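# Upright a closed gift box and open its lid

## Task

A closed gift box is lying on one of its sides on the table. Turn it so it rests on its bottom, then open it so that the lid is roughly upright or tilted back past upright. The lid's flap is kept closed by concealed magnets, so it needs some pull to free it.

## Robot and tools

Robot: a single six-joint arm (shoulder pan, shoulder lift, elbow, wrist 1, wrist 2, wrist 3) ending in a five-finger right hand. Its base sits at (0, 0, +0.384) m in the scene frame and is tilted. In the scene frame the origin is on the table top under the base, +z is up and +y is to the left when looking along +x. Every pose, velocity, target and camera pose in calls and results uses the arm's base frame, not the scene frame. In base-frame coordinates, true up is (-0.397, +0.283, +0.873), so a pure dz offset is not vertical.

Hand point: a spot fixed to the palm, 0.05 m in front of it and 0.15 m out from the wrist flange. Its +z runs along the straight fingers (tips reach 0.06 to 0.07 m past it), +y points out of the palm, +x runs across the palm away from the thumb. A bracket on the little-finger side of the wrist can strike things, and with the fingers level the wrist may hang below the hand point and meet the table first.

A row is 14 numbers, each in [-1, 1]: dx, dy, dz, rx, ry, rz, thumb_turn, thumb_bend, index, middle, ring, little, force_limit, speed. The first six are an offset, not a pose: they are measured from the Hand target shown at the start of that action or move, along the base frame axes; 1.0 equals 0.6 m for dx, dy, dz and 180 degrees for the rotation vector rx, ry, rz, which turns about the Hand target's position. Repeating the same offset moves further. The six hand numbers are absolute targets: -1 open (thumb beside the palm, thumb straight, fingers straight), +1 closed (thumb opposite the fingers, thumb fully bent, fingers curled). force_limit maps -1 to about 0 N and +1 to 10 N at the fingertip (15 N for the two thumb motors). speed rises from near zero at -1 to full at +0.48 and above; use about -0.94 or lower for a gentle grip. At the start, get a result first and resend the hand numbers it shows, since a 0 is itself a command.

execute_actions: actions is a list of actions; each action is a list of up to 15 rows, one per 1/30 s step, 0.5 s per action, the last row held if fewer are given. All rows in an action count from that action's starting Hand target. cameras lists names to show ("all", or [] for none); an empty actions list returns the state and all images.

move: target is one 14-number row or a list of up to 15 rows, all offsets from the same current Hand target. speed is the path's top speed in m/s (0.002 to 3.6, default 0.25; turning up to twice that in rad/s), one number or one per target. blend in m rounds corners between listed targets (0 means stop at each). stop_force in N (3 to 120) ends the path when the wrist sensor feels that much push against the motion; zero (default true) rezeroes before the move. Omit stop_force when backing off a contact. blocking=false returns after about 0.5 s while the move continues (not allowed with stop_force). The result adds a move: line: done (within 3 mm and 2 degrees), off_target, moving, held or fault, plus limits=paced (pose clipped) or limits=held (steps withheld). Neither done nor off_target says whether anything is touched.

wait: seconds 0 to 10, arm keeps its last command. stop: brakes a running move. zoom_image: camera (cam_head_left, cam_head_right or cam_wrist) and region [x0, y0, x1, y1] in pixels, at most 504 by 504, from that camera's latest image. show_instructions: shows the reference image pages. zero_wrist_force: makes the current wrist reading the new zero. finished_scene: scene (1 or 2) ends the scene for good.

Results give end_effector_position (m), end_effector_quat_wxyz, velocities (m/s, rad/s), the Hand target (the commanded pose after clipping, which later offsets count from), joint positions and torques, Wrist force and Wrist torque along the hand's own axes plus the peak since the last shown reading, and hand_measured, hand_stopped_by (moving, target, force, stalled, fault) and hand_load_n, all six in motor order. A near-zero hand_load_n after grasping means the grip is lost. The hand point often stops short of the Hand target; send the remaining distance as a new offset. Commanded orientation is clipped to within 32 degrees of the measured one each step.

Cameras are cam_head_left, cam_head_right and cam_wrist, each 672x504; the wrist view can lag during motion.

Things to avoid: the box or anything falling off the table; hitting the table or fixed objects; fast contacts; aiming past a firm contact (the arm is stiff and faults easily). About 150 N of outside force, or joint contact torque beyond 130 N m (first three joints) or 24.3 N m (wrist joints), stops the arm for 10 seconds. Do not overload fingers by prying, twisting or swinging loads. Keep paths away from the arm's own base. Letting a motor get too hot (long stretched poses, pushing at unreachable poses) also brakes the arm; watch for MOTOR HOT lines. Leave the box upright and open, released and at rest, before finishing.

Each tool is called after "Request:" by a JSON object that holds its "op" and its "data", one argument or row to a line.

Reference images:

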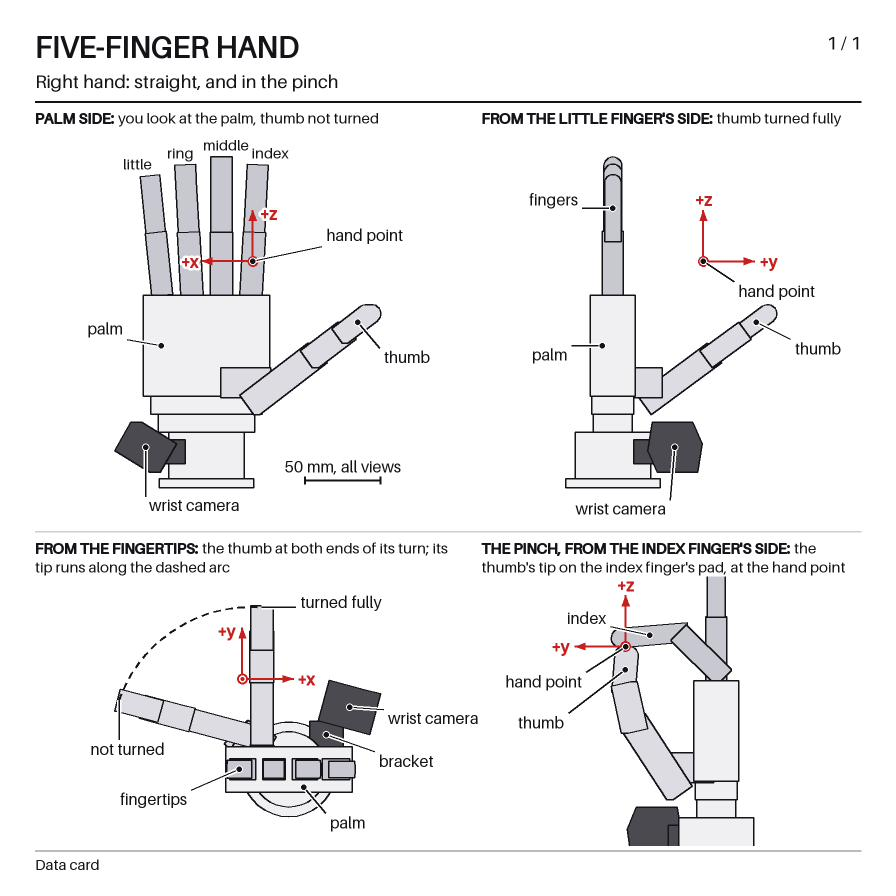

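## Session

Request:
{"op": "execute_actions", "data": {
  "actions": []
}}

Scene clock: 0.00 s.
end_effector_position=(+0.6123, +0.3503, +0.1728) hand_measured=(-1.000, -1.000, -1.000, -1.000, -1.000, -1.000) hand_load_n=(+0.0, +0.0, +0.0, +0.0, +0.0, +0.0) hand_stopped_by=(target, target, target, target, target, target) hand_force_limit=0.00 hand_speed=-0.80 end_effector_quat_wxyz=(+0.552, +0.197, +0.802, +0.112)
Joint positions: [0.447 -1.108 1.759 -0.232 2.023 -0.939]
Joint velocities: within noise
Joint torques (N m): no reading
Wrist force (N): no reading
Wrist torque (N m): no reading
Wrist force, peak (N): no reading
Hand target: +0.6123, +0.3503, +0.1728; +0.552, +0.197, +0.802, +0.112
camera_calibration:
cam_wrist: T_world_to_cam=[[0.148169, 0.972999, 0.176974, -0.455098], [-0.227422, -0.14063, 0.963588, 0.0123898], [0.962458, -0.183022, 0.200444, -0.443428], [0, 0, 0, 1]] pos_world=[0.49703, 0.363395, 0.157484]

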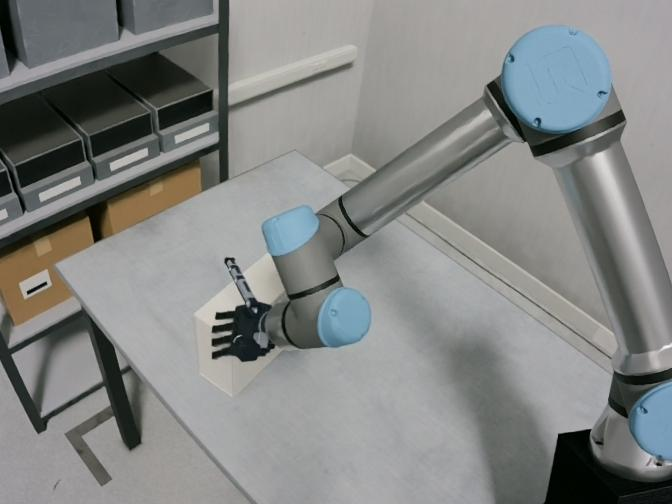

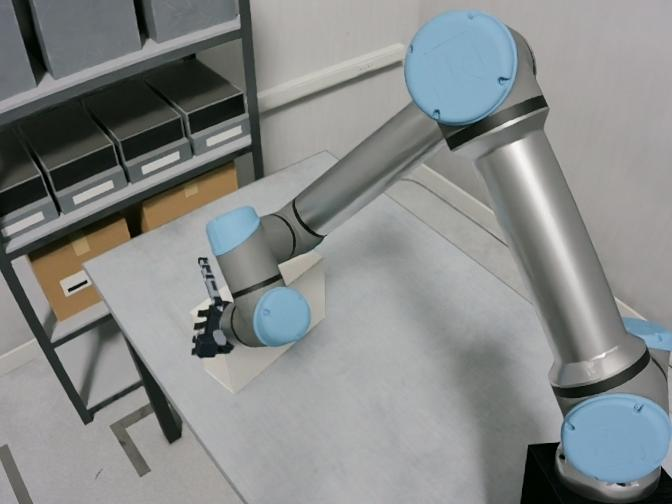

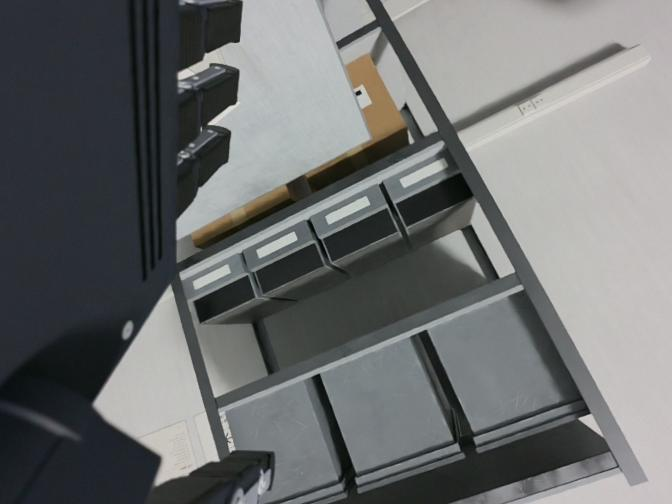

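Request:
{"op": "move", "data": {
  "target": [-0.2054,-0.3871,0.1278,0,0,0,-1,-1,-1,-1,-1,-1,0.0,-0.8],
  "speed": 0.3,
  "cameras": ["cam_head_left","cam_head_right"]
}}

Request:
{"op": "zoom_image", "data": {
  "camera": "cam_head_left",
  "region": [170, 220, 380, 410]
}}

Request:
{"op": "zoom_image", "data": {
  "camera": "cam_head_right",
  "region": [150, 220, 360, 410]
}}

Scene clock: 10.93 s.
end_effector_position=(+0.4891, +0.1181, +0.2494) hand_measured=(-1.000, -1.000, -1.000, -1.000, -1.000, -1.000) hand_load_n=(+0.0, +0.0, +0.0, +0.0, +0.0, +0.0) hand_stopped_by=(target, target, target, target, target, target) hand_force_limit=0.00 hand_speed=-0.80 end_effector_quat_wxyz=(+0.552, +0.197, +0.802, +0.111)
Joint positions: [-0.204 -1.788 2.305 -0.139 1.42 -1.19]
Joint torques (N m): [1.3 -33.27 1.85 2.7 -2.92 -2.5]
Wrist force (N): [0.2 0.1 0.1]
Wrist torque (N m): [-0.01 -0.05 0.05]
Wrist force, peak (N): [0.6 1.0 1.0]
Hand target: +0.4891, +0.1181, +0.2494; +0.552, +0.197, +0.802, +0.112
Off the commanded pose: 0.000 m, 0 deg.
move: done
Images, in order (width x height): cam_head_left 672x504, cam_head_right 672x504.

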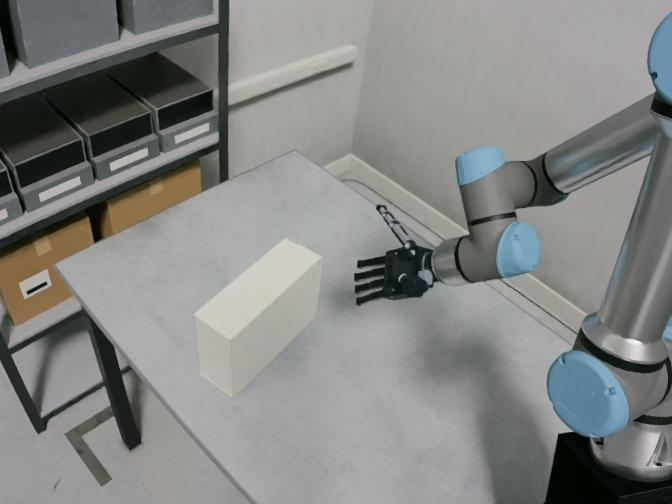

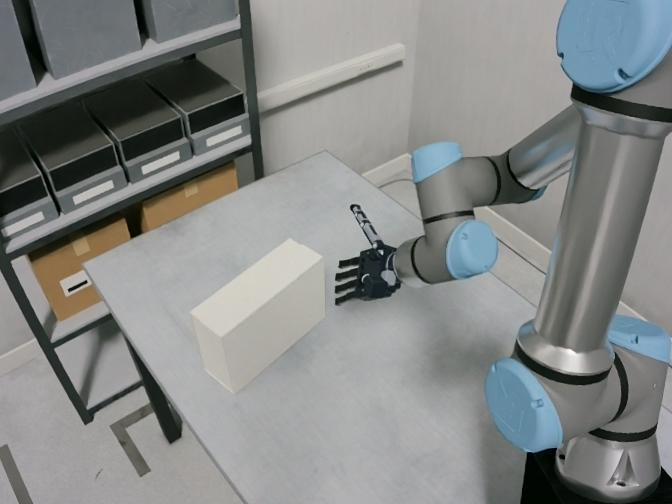

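Scaled by 2.400 from the camera's 672x504 image, which has a finer 960x720 frame.

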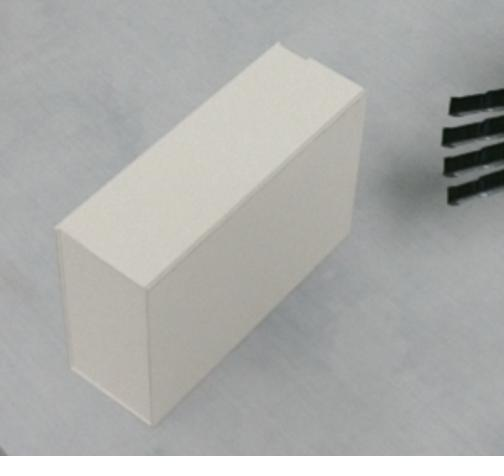

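Scaled by 2.400 from the camera's 672x504 image, which has a finer 960x720 frame.

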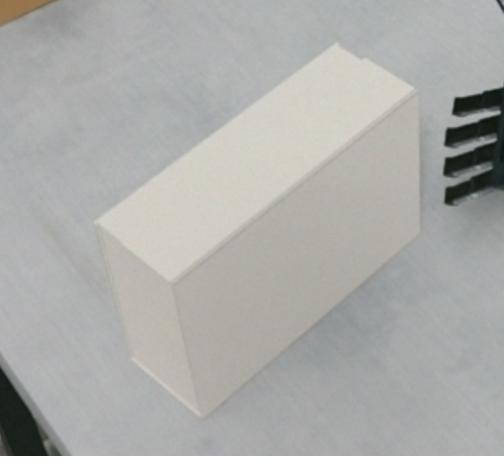

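Request:
{"op": "zoom_image", "data": {
  "camera": "cam_head_left",
  "region": [265, 230, 335, 275]
}}

Request:
{"op": "zoom_image", "data": {
  "camera": "cam_head_right",
  "region": [270, 230, 340, 275]
}}

Request:
{"op": "zoom_image", "data": {
  "camera": "cam_head_left",
  "region": [185, 305, 255, 405]
}}

Request:
{"op": "zoom_image", "data": {
  "camera": "cam_head_right",
  "region": [185, 300, 255, 400]
}}

Scaled by 7.200 from the camera's 672x504 image, which has a finer 960x720 frame.

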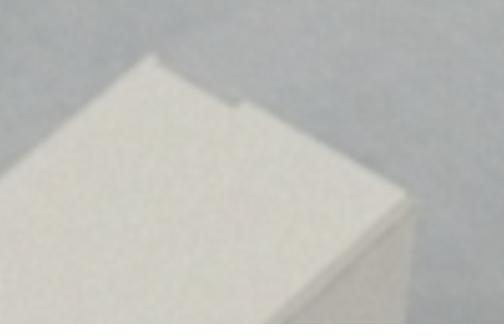

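Scaled by 7.200 from the camera's 672x504 image, which has a finer 960x720 frame.

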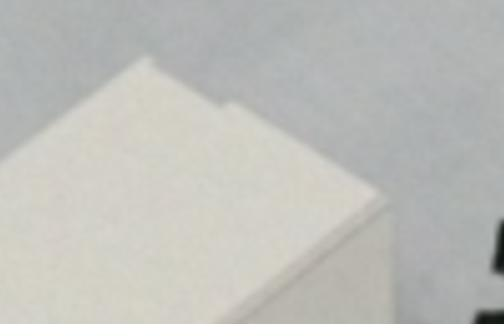

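Scaled by 5.040 from the camera's 672x504 image, which has a finer 960x720 frame.

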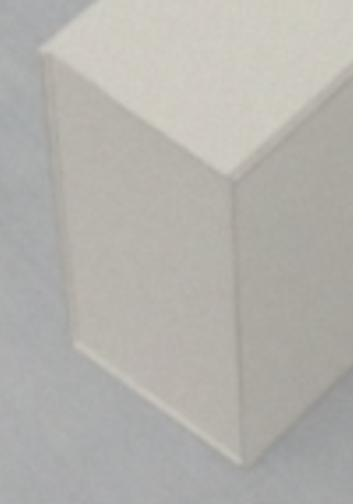

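Scaled by 5.040 from the camera's 672x504 image, which has a finer 960x720 frame.

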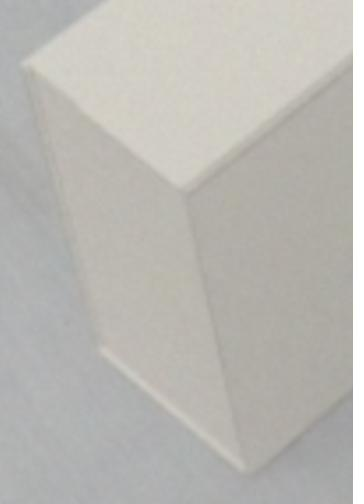

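Request:
{"op": "move", "data": {
  "target": [
    [0.1,0.0,0.02,-0.7295,-0.0218,0.2390,-1,-1,-1,-1,-1,-1,0.0,-0.8],
    [0.3847,0.0213,-0.0632,-0.7295,-0.0218,0.2390,-1,-1,-1,-1,-1,-1,0.0,-0.8]
  ],
  "speed": [0.4,0.15],
  "cameras": ["cam_head_left","cam_head_right","cam_wrist"]
}}

Scene clock: 196.27 s.
end_effector_position=(+0.7198, +0.1309, +0.2116) hand_measured=(-1.000, -1.000, -1.000, -1.000, -1.000, -1.000) hand_load_n=(+0.0, +0.0, +0.0, +0.0, +0.0, +0.0) hand_stopped_by=(target, target, target, target, target, target) hand_force_limit=0.00 hand_speed=-0.80 end_effector_quat_wxyz=(-0.361, +0.656, -0.428, +0.506)
Joint positions: [-0.038 -1.233 1.579 -0.116 1.494 -3.534]
Joint torques (N m): [19.46 -30.1 -28.22 2.27 1.58 2.27]
Wrist force (N): [1.2 0.9 0.4]
Wrist torque (N m): [0.40 -0.20 -0.03]
Wrist force, peak (N): [1.7 1.5 -0.1]
Hand target: +0.7199, +0.1309, +0.2115; -0.361, +0.656, -0.428, +0.506
Off the commanded pose: 0.000 m, 0 deg.
move: done
camera_calibration:
cam_wrist: T_world_to_cam=[[-0.127716, -0.577396, -0.806414, 0.345099], [-0.681661, 0.641703, -0.351504, 0.471312], [0.720435, 0.504808, -0.475544, -0.367645], [0, 0, 0, 1]] pos_world=[0.630214, 0.0824068, 0.269129]

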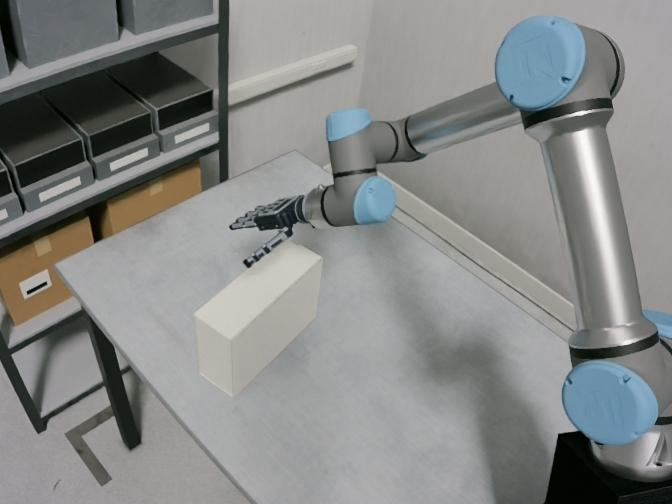

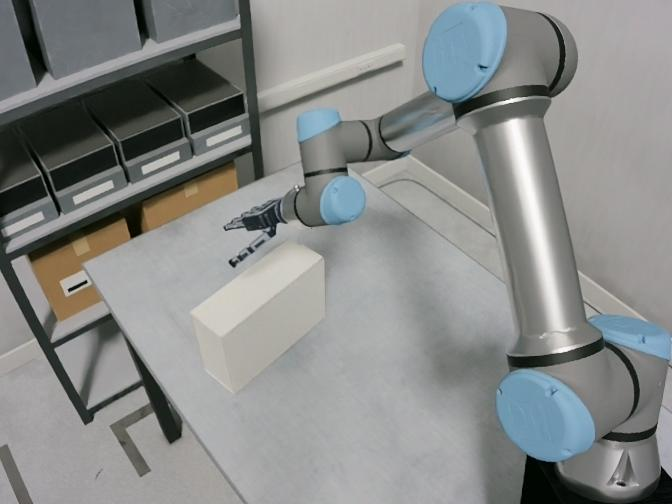

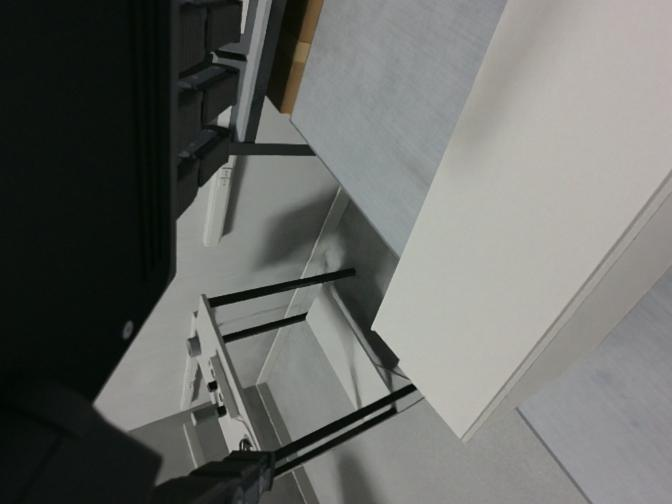

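Request:
{"op": "zoom_image", "data": {
  "camera": "cam_wrist",
  "region": [340, 250, 540, 450]
}}

Request:
{"op": "zoom_image", "data": {
  "camera": "cam_wrist",
  "region": [420, 100, 672, 352]
}}

Scaled by 2.520 from the camera's 672x504 image, which has a finer 960x720 frame.

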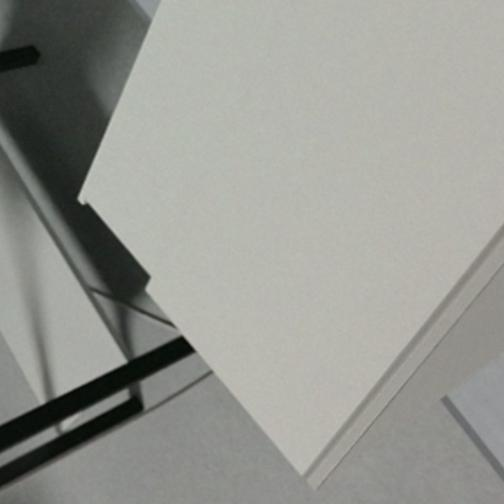

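Scaled by 2.000 from the camera's 672x504 image, which has a finer 960x720 frame.

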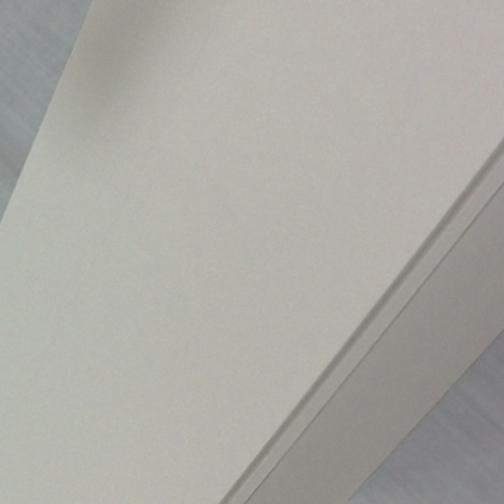

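Request:
{"op": "move", "data": {
  "target": [0,0,0,0,0,0,1,-1,-0.34,-0.5,-1,-1,0.4,0.2],
  "speed": 0.1,
  "cameras": ["cam_head_left","cam_head_right","cam_wrist"]
}}

Request:
{"op": "zoom_image", "data": {
  "camera": "cam_head_left",
  "region": [190, 150, 370, 285]
}}

Request:
{"op": "zoom_image", "data": {
  "camera": "cam_head_right",
  "region": [190, 150, 370, 285]
}}

Scene clock: 228.73 s.
end_effector_position=(+0.7199, +0.1309, +0.2115) hand_measured=(+1.000, -1.000, -0.340, -0.500, -1.000, -1.000) hand_load_n=(+0.0, +0.0, +0.0, +0.0, +0.0, +0.0) hand_stopped_by=(target, target, target, target, target, target) hand_force_limit=0.40 hand_speed=0.20 end_effector_quat_wxyz=(-0.361, +0.656, -0.428, +0.506)
Joint positions: [-0.038 -1.233 1.578 -0.116 1.494 -3.534]
Joint torques (N m): [18.71 -30.1 -23.55 1.74 0.69 1.52]
Wrist force (N): [1.5 1.1 0.1]
Wrist torque (N m): [0.45 -0.27 0.01]
Wrist force, peak (N): [1.6 1.1 0.1]
Hand target: +0.7199, +0.1309, +0.2115; -0.361, +0.656, -0.428, +0.506
Off the commanded pose: 0.000 m, 0 deg.
move: done
camera_calibration:
cam_wrist: T_world_to_cam=[[-0.127716, -0.577396, -0.806414, 0.345112], [-0.681661, 0.641703, -0.351504, 0.47138], [0.720435, 0.504808, -0.475544, -0.367717], [0, 0, 0, 1]] pos_world=[0.630314, 0.0824068, 0.269129]

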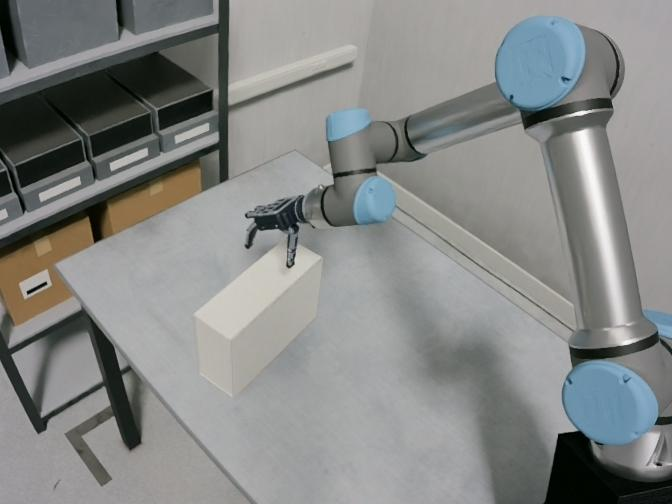

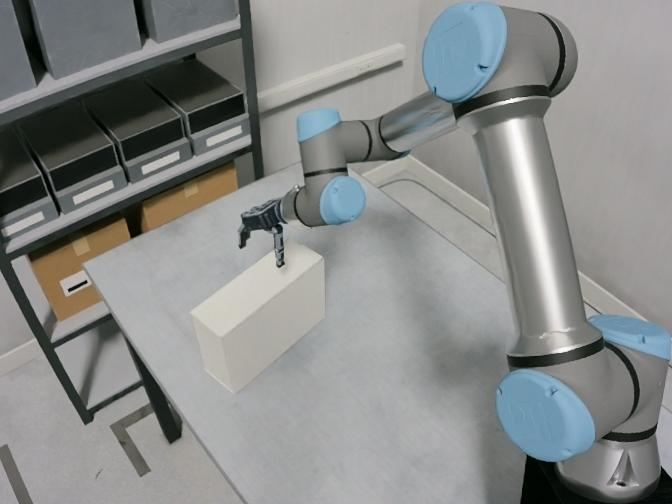

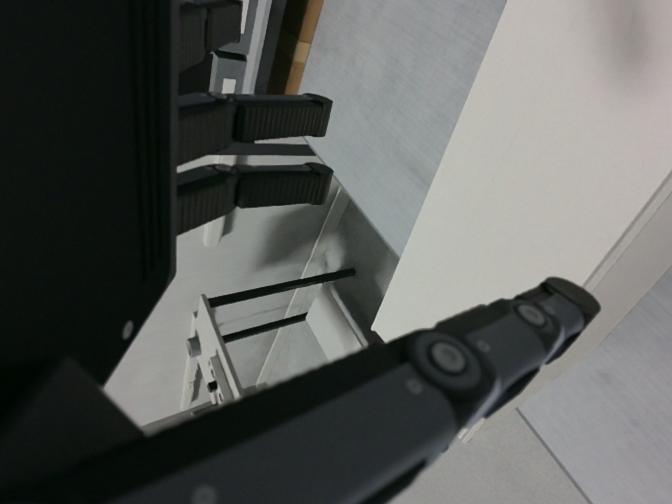

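Scaled by 2.800 from the camera's 672x504 image, which has a finer 960x720 frame.

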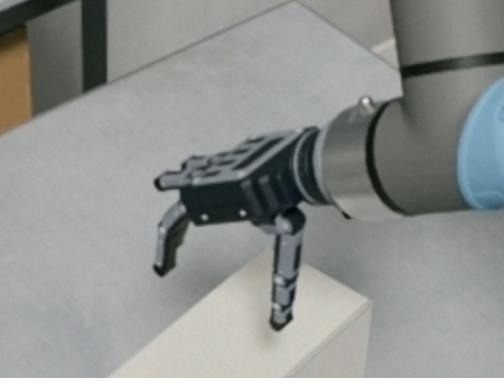

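Scaled by 2.800 from the camera's 672x504 image, which has a finer 960x720 frame.

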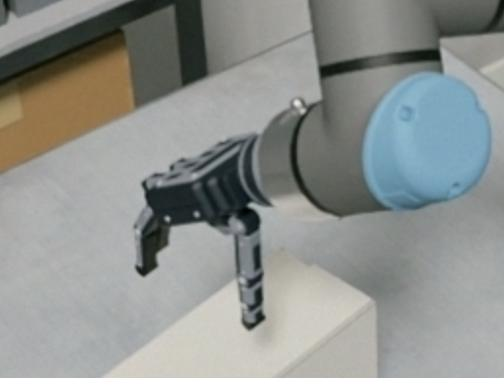

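Request:
{"op": "move", "data": {
  "target": [
    [0.0455,-0.0385,-0.1157,0,0,0,1,-1,-0.34,-0.5,-1,-1,0.4,0.2],
    [0.0667,-0.0536,-0.1623,0,0,0,1,-1,-0.34,-0.5,-1,-1,0.4,0.2]
  ],
  "speed": [0.08,0.008],
  "stop_force": 3,
  "cameras": ["cam_head_left","cam_head_right","cam_wrist"]
}}

Request:
{"op": "zoom_image", "data": {
  "camera": "cam_head_left",
  "region": [190, 210, 340, 322]
}}

Request:
{"op": "zoom_image", "data": {
  "camera": "cam_wrist",
  "region": [170, 40, 560, 330]
}}

Scene clock: 284.40 s.
end_effector_position=(+0.7546, +0.1025, +0.1259) hand_measured=(+1.000, -1.000, -0.340, -0.500, -1.000, -1.000) hand_load_n=(+0.0, +0.0, +0.0, -0.5, +0.0, +0.0) hand_stopped_by=(target, target, target, target, target, target) hand_force_limit=0.40 hand_speed=0.20 end_effector_quat_wxyz=(-0.361, +0.656, -0.428, +0.507)
Joint positions: [-0.09 -1.086 1.601 -0.285 1.443 -3.546]
Joint torques (N m): [19.85 -54.91 1.32 2.29 1.87 -0.52]
Wrist force (N): [1.0 -0.7 -2.5]
Wrist torque (N m): [0.50 -0.18 0.02]
Wrist force, peak (N): [1.2 -4.5 -5.1]
Hand target: +0.7546, +0.1025, +0.1258; -0.361, +0.656, -0.428, +0.506 (not the last commanded pose)
Off the commanded pose: 0.013 m, 0 deg.
move: contact; path passed 1 of 2 targets
camera_calibration:
cam_wrist: T_world_to_cam=[[-0.127662, -0.577447, -0.806385, 0.26401], [-0.681672, 0.641657, -0.351568, 0.483224], [0.720434, 0.504808, -0.475545, -0.419205], [0, 0, 0, 1]] pos_world=[0.665114, 0.0540066, 0.183429]

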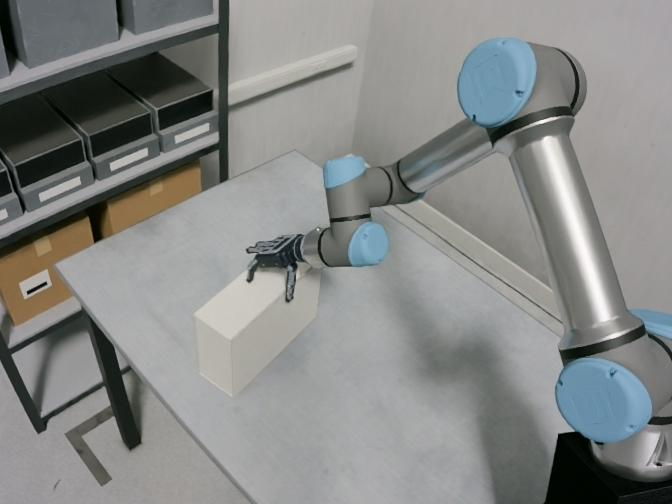

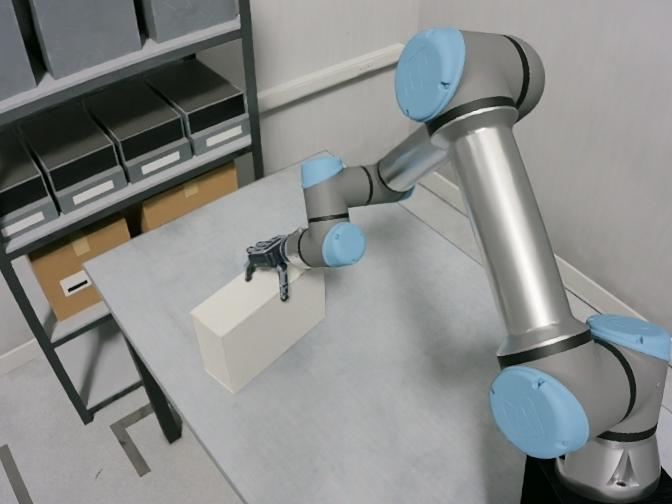

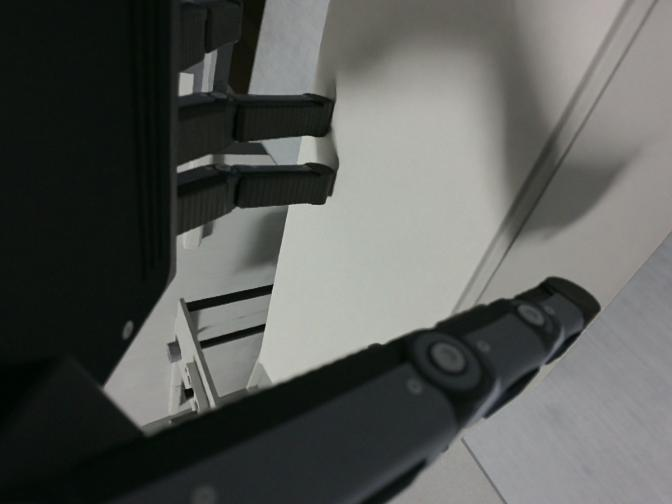

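Scaled by 3.360 from the camera's 672x504 image, which has a finer 960x720 frame.

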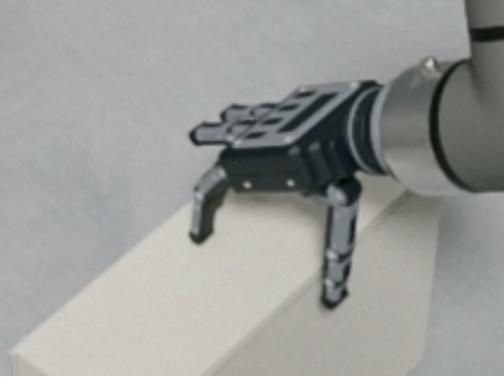

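Scaled by 1.292 from the camera's 672x504 image, which has a finer 960x720 frame.

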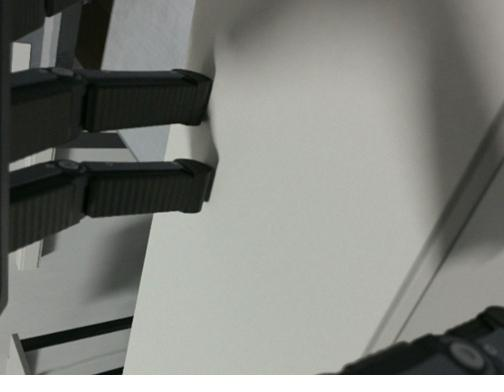

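Request:
{"op": "move", "data": {
  "target": [0.00053,-0.00038,-0.00116,0,0,0,1,-1,-0.34,-0.5,-1,-1,0.4,0.2],
  "speed": 0.005
}}

Scene clock: 320.40 s.
end_effector_position=(+0.7548, +0.1023, +0.1252) hand_measured=(+1.000, -1.000, -0.340, -0.500, -1.000, -1.000) hand_load_n=(+0.0, +0.0, +0.0, +4.0, +0.0, +0.0) hand_stopped_by=(target, target, target, target, target, target) hand_force_limit=0.40 hand_speed=0.20 end_effector_quat_wxyz=(-0.361, +0.656, -0.428, +0.506)
Joint positions: [-0.09 -1.084 1.601 -0.286 1.443 -3.546]
Joint torques (N m): [5.07 -23.11 -20.12 0.19 -2.08 -0.79]
Wrist force (N): [2.7 -10.9 -9.2]
Wrist torque (N m): [0.76 0.00 -0.17]
Wrist force, peak (N): [2.7 -10.9 -9.2]
Hand target: +0.7549, +0.1023, +0.1251; -0.361, +0.656, -0.428, +0.506
Off the commanded pose: 0.000 m, 0 deg.
move: done

Request:
{"op": "move", "data": {
  "target": [
    [0.00013,-0.0001,-0.0003,0,0,0,1,-1,-0.34,-0.5,-1,-1,0.4,-0.8],
    [0.00013,-0.0001,-0.0003,0,0,0,1,-1,-0.1,-0.5,-1,-1,0.4,-0.8]
  ],
  "speed": 0.005,
  "cameras": ["cam_head_left","cam_wrist"]
}}

Request:
{"op": "zoom_image", "data": {
  "camera": "cam_head_left",
  "region": [190, 220, 340, 412]
}}

Request:
{"op": "zoom_image", "data": {
  "camera": "cam_wrist",
  "region": [170, 40, 660, 440]
}}

Scene clock: 331.53 s.
end_effector_position=(+0.7550, +0.1022, +0.1250) hand_measured=(+1.000, -1.000, -0.214, -0.500, -1.000, -1.000) hand_load_n=(+0.0, +0.0, +6.0, -1.0, +0.0, +0.0) hand_stopped_by=(target, target, force, target, target, target) hand_force_limit=0.40 hand_speed=-0.80 end_effector_quat_wxyz=(-0.361, +0.656, -0.428, +0.507)
Joint positions: [-0.09 -1.084 1.601 -0.286 1.443 -3.546]
Joint torques (N m): [3.85 -20.06 -15.47 1.89 -0.02 -2.67]
Wrist force (N): [1.7 -21.4 -16.7]
Wrist torque (N m): [0.90 0.14 -0.29]
Wrist force, peak (N): [1.9 -21.7 -16.9]
Hand target: +0.7550, +0.1022, +0.1250; -0.361, +0.656, -0.428, +0.506
Off the commanded pose: 0.000 m, 0 deg.
move: done
camera_calibration:
cam_wrist: T_world_to_cam=[[-0.127561, -0.577378, -0.806451, 0.263103], [-0.681693, 0.641641, -0.351555, 0.483385], [0.720432, 0.504907, -0.475443, -0.419792], [0, 0, 0, 1]] pos_world=[0.665514, 0.0537062, 0.182529]
Images, in order (width x height): cam_head_left 672x504, cam_wrist 672x504.

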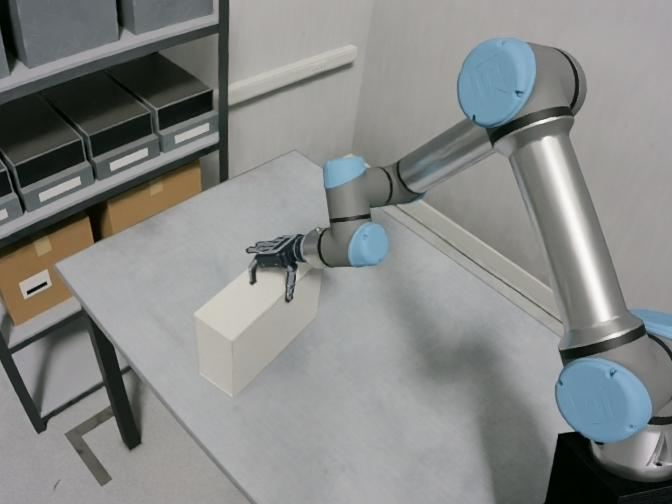

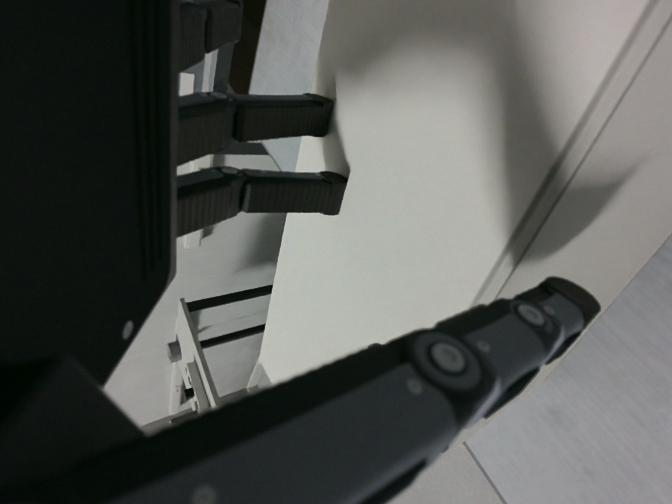

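Scaled by 2.625 from the camera's 672x504 image, which has a finer 960x720 frame.

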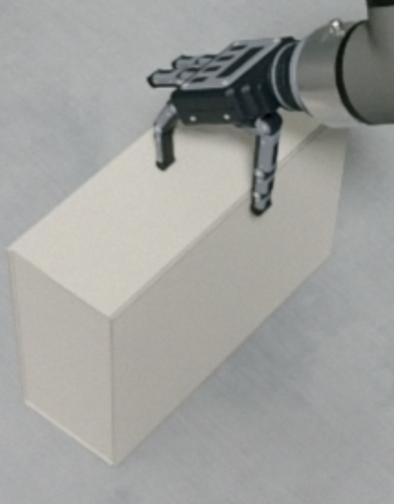

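Scaled by 1.029 from the camera's 672x504 image, which has a finer 960x720 frame.

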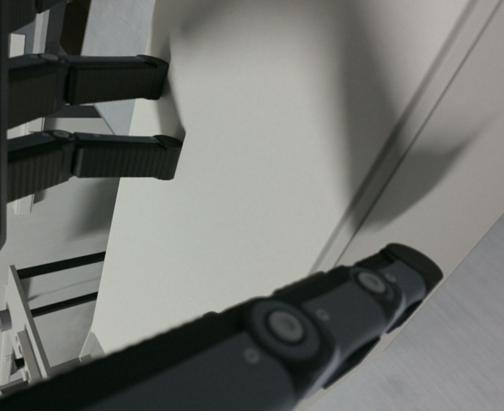

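Request:
{"op": "move", "data": {
  "target": [
    [-0.00046,0.00033,0.00102,0,0,0,1,-1,-0.34,-0.5,-1,-1,0.4,-0.8],
    [-0.00046,0.00033,0.00102,0,0,0,1,-1,-0.1,-0.5,-1,-1,0.41,-0.8]
  ],
  "speed": 0.005,
  "cameras": ["cam_head_left","cam_wrist"]
}}

Request:
{"op": "zoom_image", "data": {
  "camera": "cam_wrist",
  "region": [270, 130, 470, 290]
}}

Scene clock: 347.63 s.
end_effector_position=(+0.7547, +0.1024, +0.1256) hand_measured=(+1.000, -1.000, -0.104, -0.500, -1.000, -1.000) hand_load_n=(+0.5, +1.0, +8.0, -2.0, +0.0, +0.0) hand_stopped_by=(target, target, force, target, target, target) hand_force_limit=0.41 hand_speed=-0.80 end_effector_quat_wxyz=(-0.361, +0.656, -0.428, +0.506)
Joint positions: [-0.09 -1.085 1.601 -0.285 1.443 -3.546]
Joint torques (N m): [16.88 -45.68 2.42 3.04 1.93 1.95]
Wrist force (N): [1.7 -9.0 -8.7]
Wrist torque (N m): [0.55 0.04 -0.06]
Wrist force, peak (N): [3.7 -22.1 -18.4]
Hand target: +0.7547, +0.1024, +0.1256; -0.361, +0.656, -0.428, +0.506
Off the commanded pose: 0.000 m, 0 deg.
move: done
camera_calibration:
cam_wrist: T_world_to_cam=[[-0.127716, -0.577396, -0.806414, 0.263762], [-0.681661, 0.641703, -0.351504, 0.483229], [0.720435, 0.504808, -0.475544, -0.41937], [0, 0, 0, 1]] pos_world=[0.665214, 0.0539068, 0.183129]
Images, in order (width x height): cam_head_left 672x504, cam_wrist 672x504.

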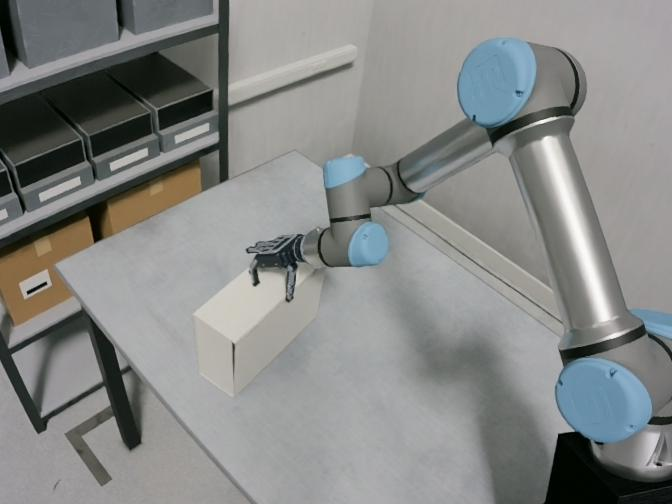

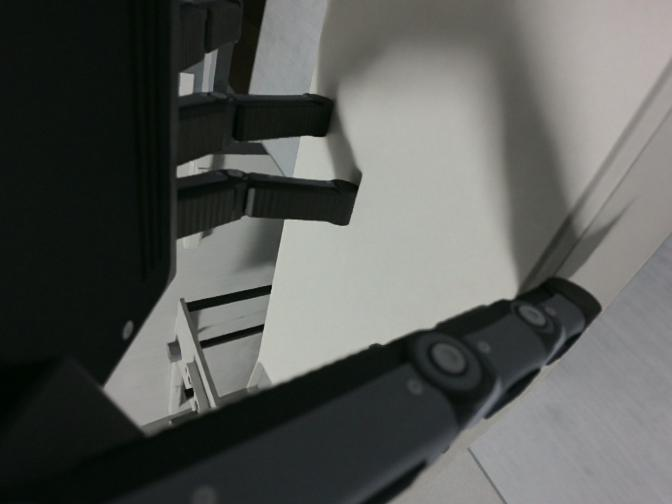

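Scaled by 2.520 from the camera's 672x504 image, which has a finer 960x720 frame.

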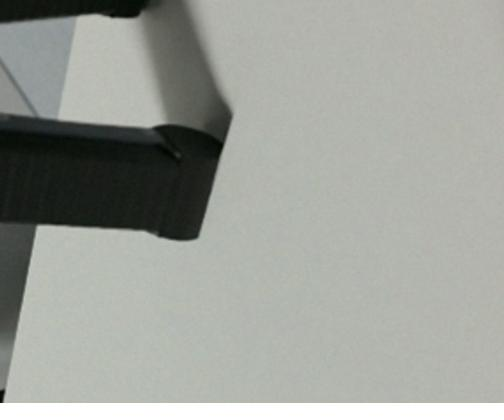

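Request:
{"op": "zoom_image", "data": {
  "camera": "cam_head_left",
  "region": [185, 230, 345, 400]
}}

Scaled by 2.965 from the camera's 672x504 image, which has a finer 960x720 frame.

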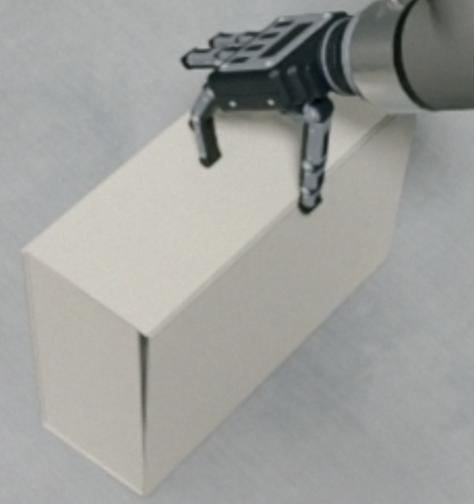

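Request:
{"op": "move", "data": {
  "target": [
    [-0.0066,0.0047,0.0146,0,0,0,1,-1,-0.1,-0.5,-1,-1,0.41,-0.8],
    [-0.0331,0.0236,0.0728,0,0,0,1,-1,-0.1,-0.5,-1,-1,0.41,-0.8]
  ],
  "speed": [0.02,0.06],
  "cameras": ["cam_head_left","cam_wrist"]
}}

Request:
{"op": "zoom_image", "data": {
  "camera": "cam_head_left",
  "region": [185, 230, 345, 400]
}}

Scene clock: 375.40 s.
end_effector_position=(+0.7349, +0.1165, +0.1690) hand_measured=(+1.000, -1.000, -0.104, -0.500, -1.000, -1.000) hand_load_n=(-0.5, +1.0, +6.5, +0.0, +0.0, +0.0) hand_stopped_by=(target, target, force, target, target, target) hand_force_limit=0.41 hand_speed=-0.80 end_effector_quat_wxyz=(-0.361, +0.656, -0.428, +0.506)
Joint positions: [-0.065 -1.169 1.604 -0.205 1.467 -3.54]
Joint torques (N m): [20.47 -54.31 -24.98 2.26 1.62 2.24]
Wrist force (N): [1.4 1.3 0.6]
Wrist torque (N m): [0.43 -0.25 0.04]
Wrist force, peak (N): [1.9 -9.0 -8.8]
Hand target: +0.7348, +0.1166, +0.1692; -0.361, +0.656, -0.428, +0.506
Off the commanded pose: 0.000 m, 0 deg.
move: done
camera_calibration:
cam_wrist: T_world_to_cam=[[-0.127726, -0.577402, -0.806408, 0.304459], [-0.68171, 0.641669, -0.351471, 0.476001], [0.720387, 0.504844, -0.475578, -0.3915], [0, 0, 0, 1]] pos_world=[0.645414, 0.0680065, 0.226629]
Images, in order (width x height): cam_head_left 672x504, cam_wrist 672x504.

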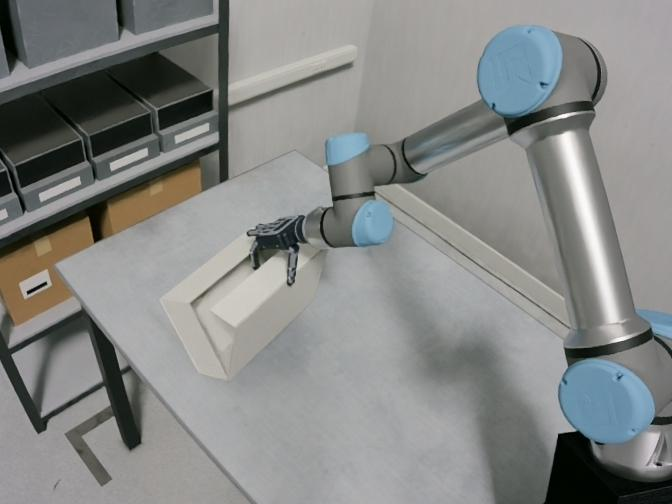

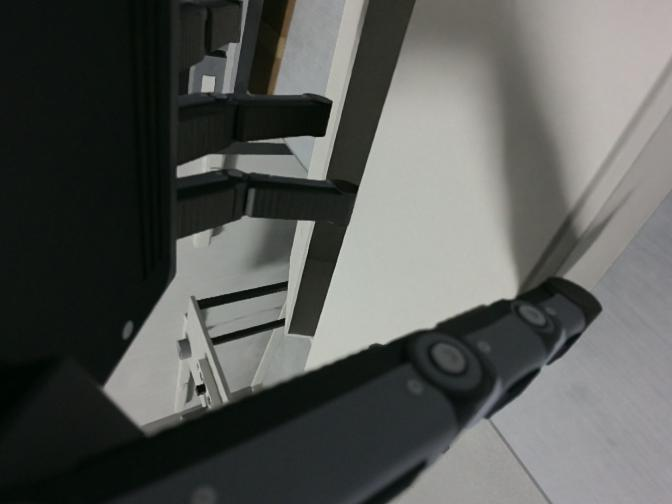

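Scaled by 2.965 from the camera's 672x504 image, which has a finer 960x720 frame.

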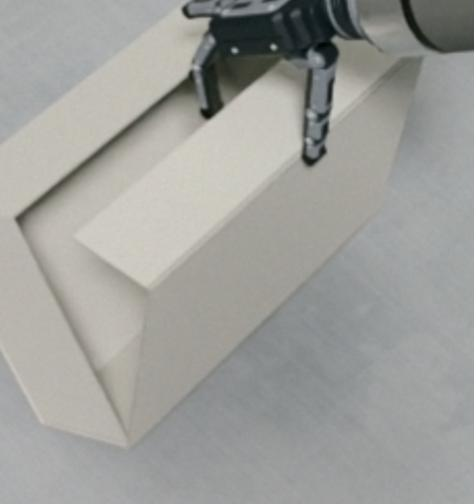

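Request:
{"op": "move", "data": {
  "target": [
    [0,0,0,0,0,0,1,-1,0.1,-0.5,-1,-1,0.8,-0.8],
    [-0.0611,-0.0169,-0.0232,0.00671,-0.05147,0.01978,1,-1,0.1,-0.5,-1,-1,0.8,-0.8]
  ],
  "speed": 0.04,
  "cameras": ["cam_head_left","cam_wrist"]
}}

Request:
{"op": "zoom_image", "data": {
  "camera": "cam_head_left",
  "region": [155, 220, 345, 400]
}}

Scene clock: 537.40 s.
end_effector_position=(+0.6982, +0.1064, +0.1553) hand_measured=(+1.000, -1.000, -0.090, -0.500, -1.000, -1.000) hand_load_n=(-1.5, +2.0, +12.5, +0.0, +0.0, +0.0) hand_stopped_by=(target, target, force, target, target, target) hand_force_limit=0.80 hand_speed=-0.80 end_effector_quat_wxyz=(-0.416, +0.622, -0.382, +0.542)
Joint positions: [-0.133 -1.261 1.884 -0.555 1.333 -3.523]
Joint torques (N m): [6.68 -50.87 2.72 -1.63 -3.36 2.24]
Wrist force (N): [2.2 1.4 0.8]
Wrist torque (N m): [0.43 -0.20 0.03]
Wrist force, peak (N): [2.4 1.6 0.6]
Hand target: +0.6982, +0.1064, +0.1553; -0.416, +0.622, -0.382, +0.542
Off the commanded pose: 0.000 m, 0 deg.
move: done
camera_calibration:
cam_wrist: T_world_to_cam=[[0.0398765, -0.562954, -0.825525, 0.167314], [-0.656029, 0.608424, -0.446594, 0.452996], [0.753681, 0.559377, -0.345053, -0.415802], [0, 0, 0, 1]] pos_world=[0.603889, 0.0511666, 0.196954]
Images, in order (width x height): cam_head_left 672x504, cam_wrist 672x504.

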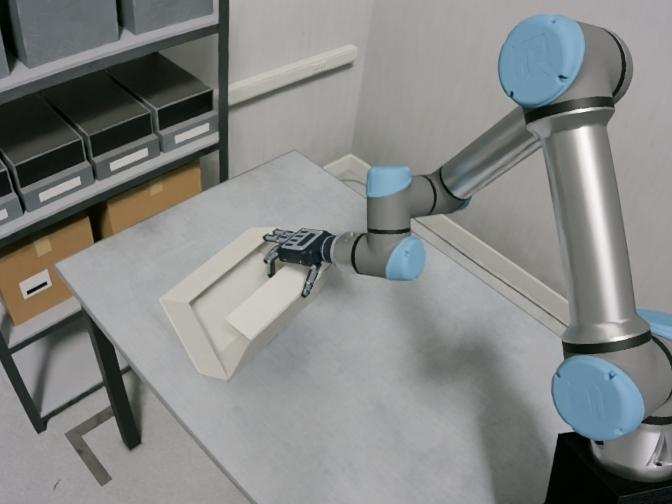

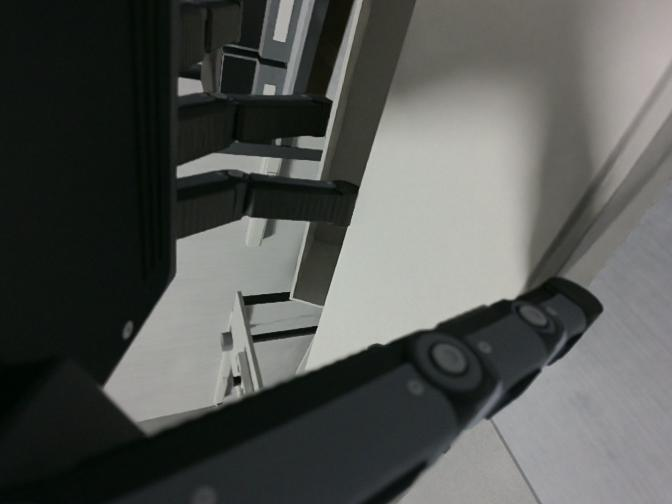

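Scaled by 2.653 from the camera's 672x504 image, which has a finer 960x720 frame.

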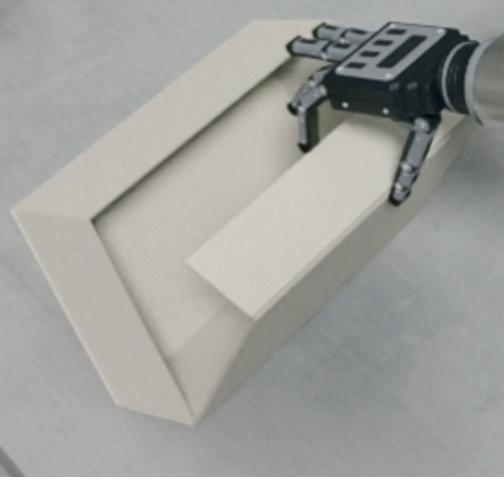

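Request:
{"op": "move", "data": {
  "target": [
    [-0.0549,-0.0199,-0.0332,0.00671,-0.05147,0.01978,1,-1,0.1,-0.5,-1,-1,0.8,-0.8],
    [-0.1029,-0.0423,-0.0751,0.01342,-0.10294,0.03956,1,-1,0.1,-0.5,-1,-1,0.8,-0.8]
  ],
  "speed": 0.04,
  "blend": 0.01,
  "cameras": ["cam_head_left","cam_wrist"]
}}

Request:
{"op": "zoom_image", "data": {
  "camera": "cam_head_left",
  "region": [155, 220, 365, 400]
}}

Scene clock: 567.43 s.
end_effector_position=(+0.6365, +0.0811, +0.1103) hand_measured=(+1.000, -1.000, -0.090, -0.500, -1.000, -1.000) hand_load_n=(-1.5, +2.0, +11.5, +0.0, +0.0, +0.0) hand_stopped_by=(target, target, force, target, target, target) hand_force_limit=0.80 hand_speed=-0.80 end_effector_quat_wxyz=(+0.518, -0.541, +0.282, -0.600)
Joint positions: [-0.313 -1.191 2.299 -1.409 1.047 -3.365]
Joint torques (N m): [4.75 -20.35 12.05 -2.67 -3.04 2.03]
Wrist force (N): [2.0 0.1 -1.1]
Wrist torque (N m): [0.36 -0.18 0.00]
Wrist force, peak (N): [2.4 2.0 0.6]
Hand target: +0.6364, +0.0810, +0.1103; +0.518, -0.540, +0.282, -0.600
Off the commanded pose: 0.000 m, 0 deg.
move: done
camera_calibration:
cam_wrist: T_world_to_cam=[[0.369361, -0.503031, -0.781365, -0.101081], [-0.554881, 0.555093, -0.61966, 0.366841], [0.745439, 0.662443, -0.0740926, -0.403567], [0, 0, 0, 1]] pos_world=[0.541723, 0.0128621, 0.118434]
Images, in order (width x height): cam_head_left 672x504, cam_wrist 672x504.

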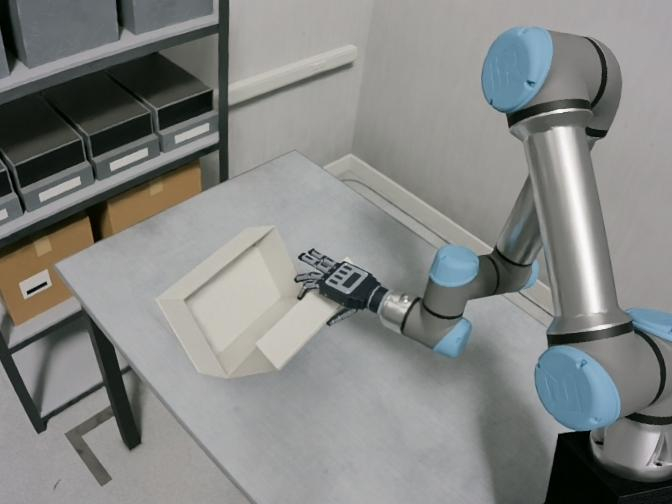

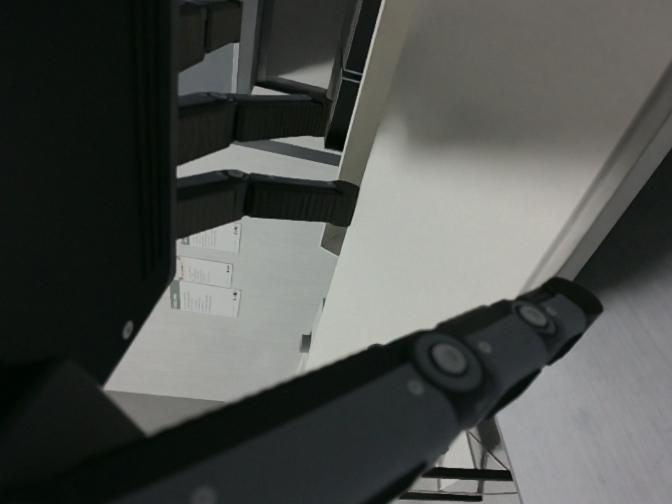

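Scaled by 2.400 from the camera's 672x504 image, which has a finer 960x720 frame.

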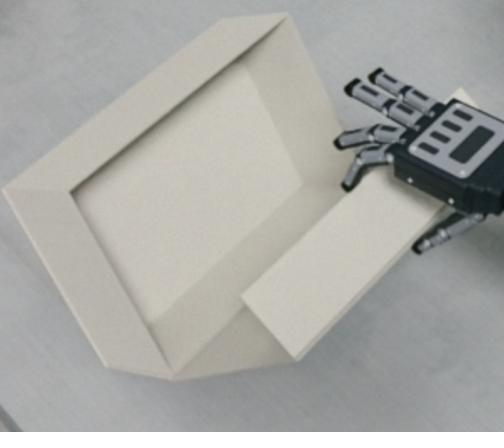

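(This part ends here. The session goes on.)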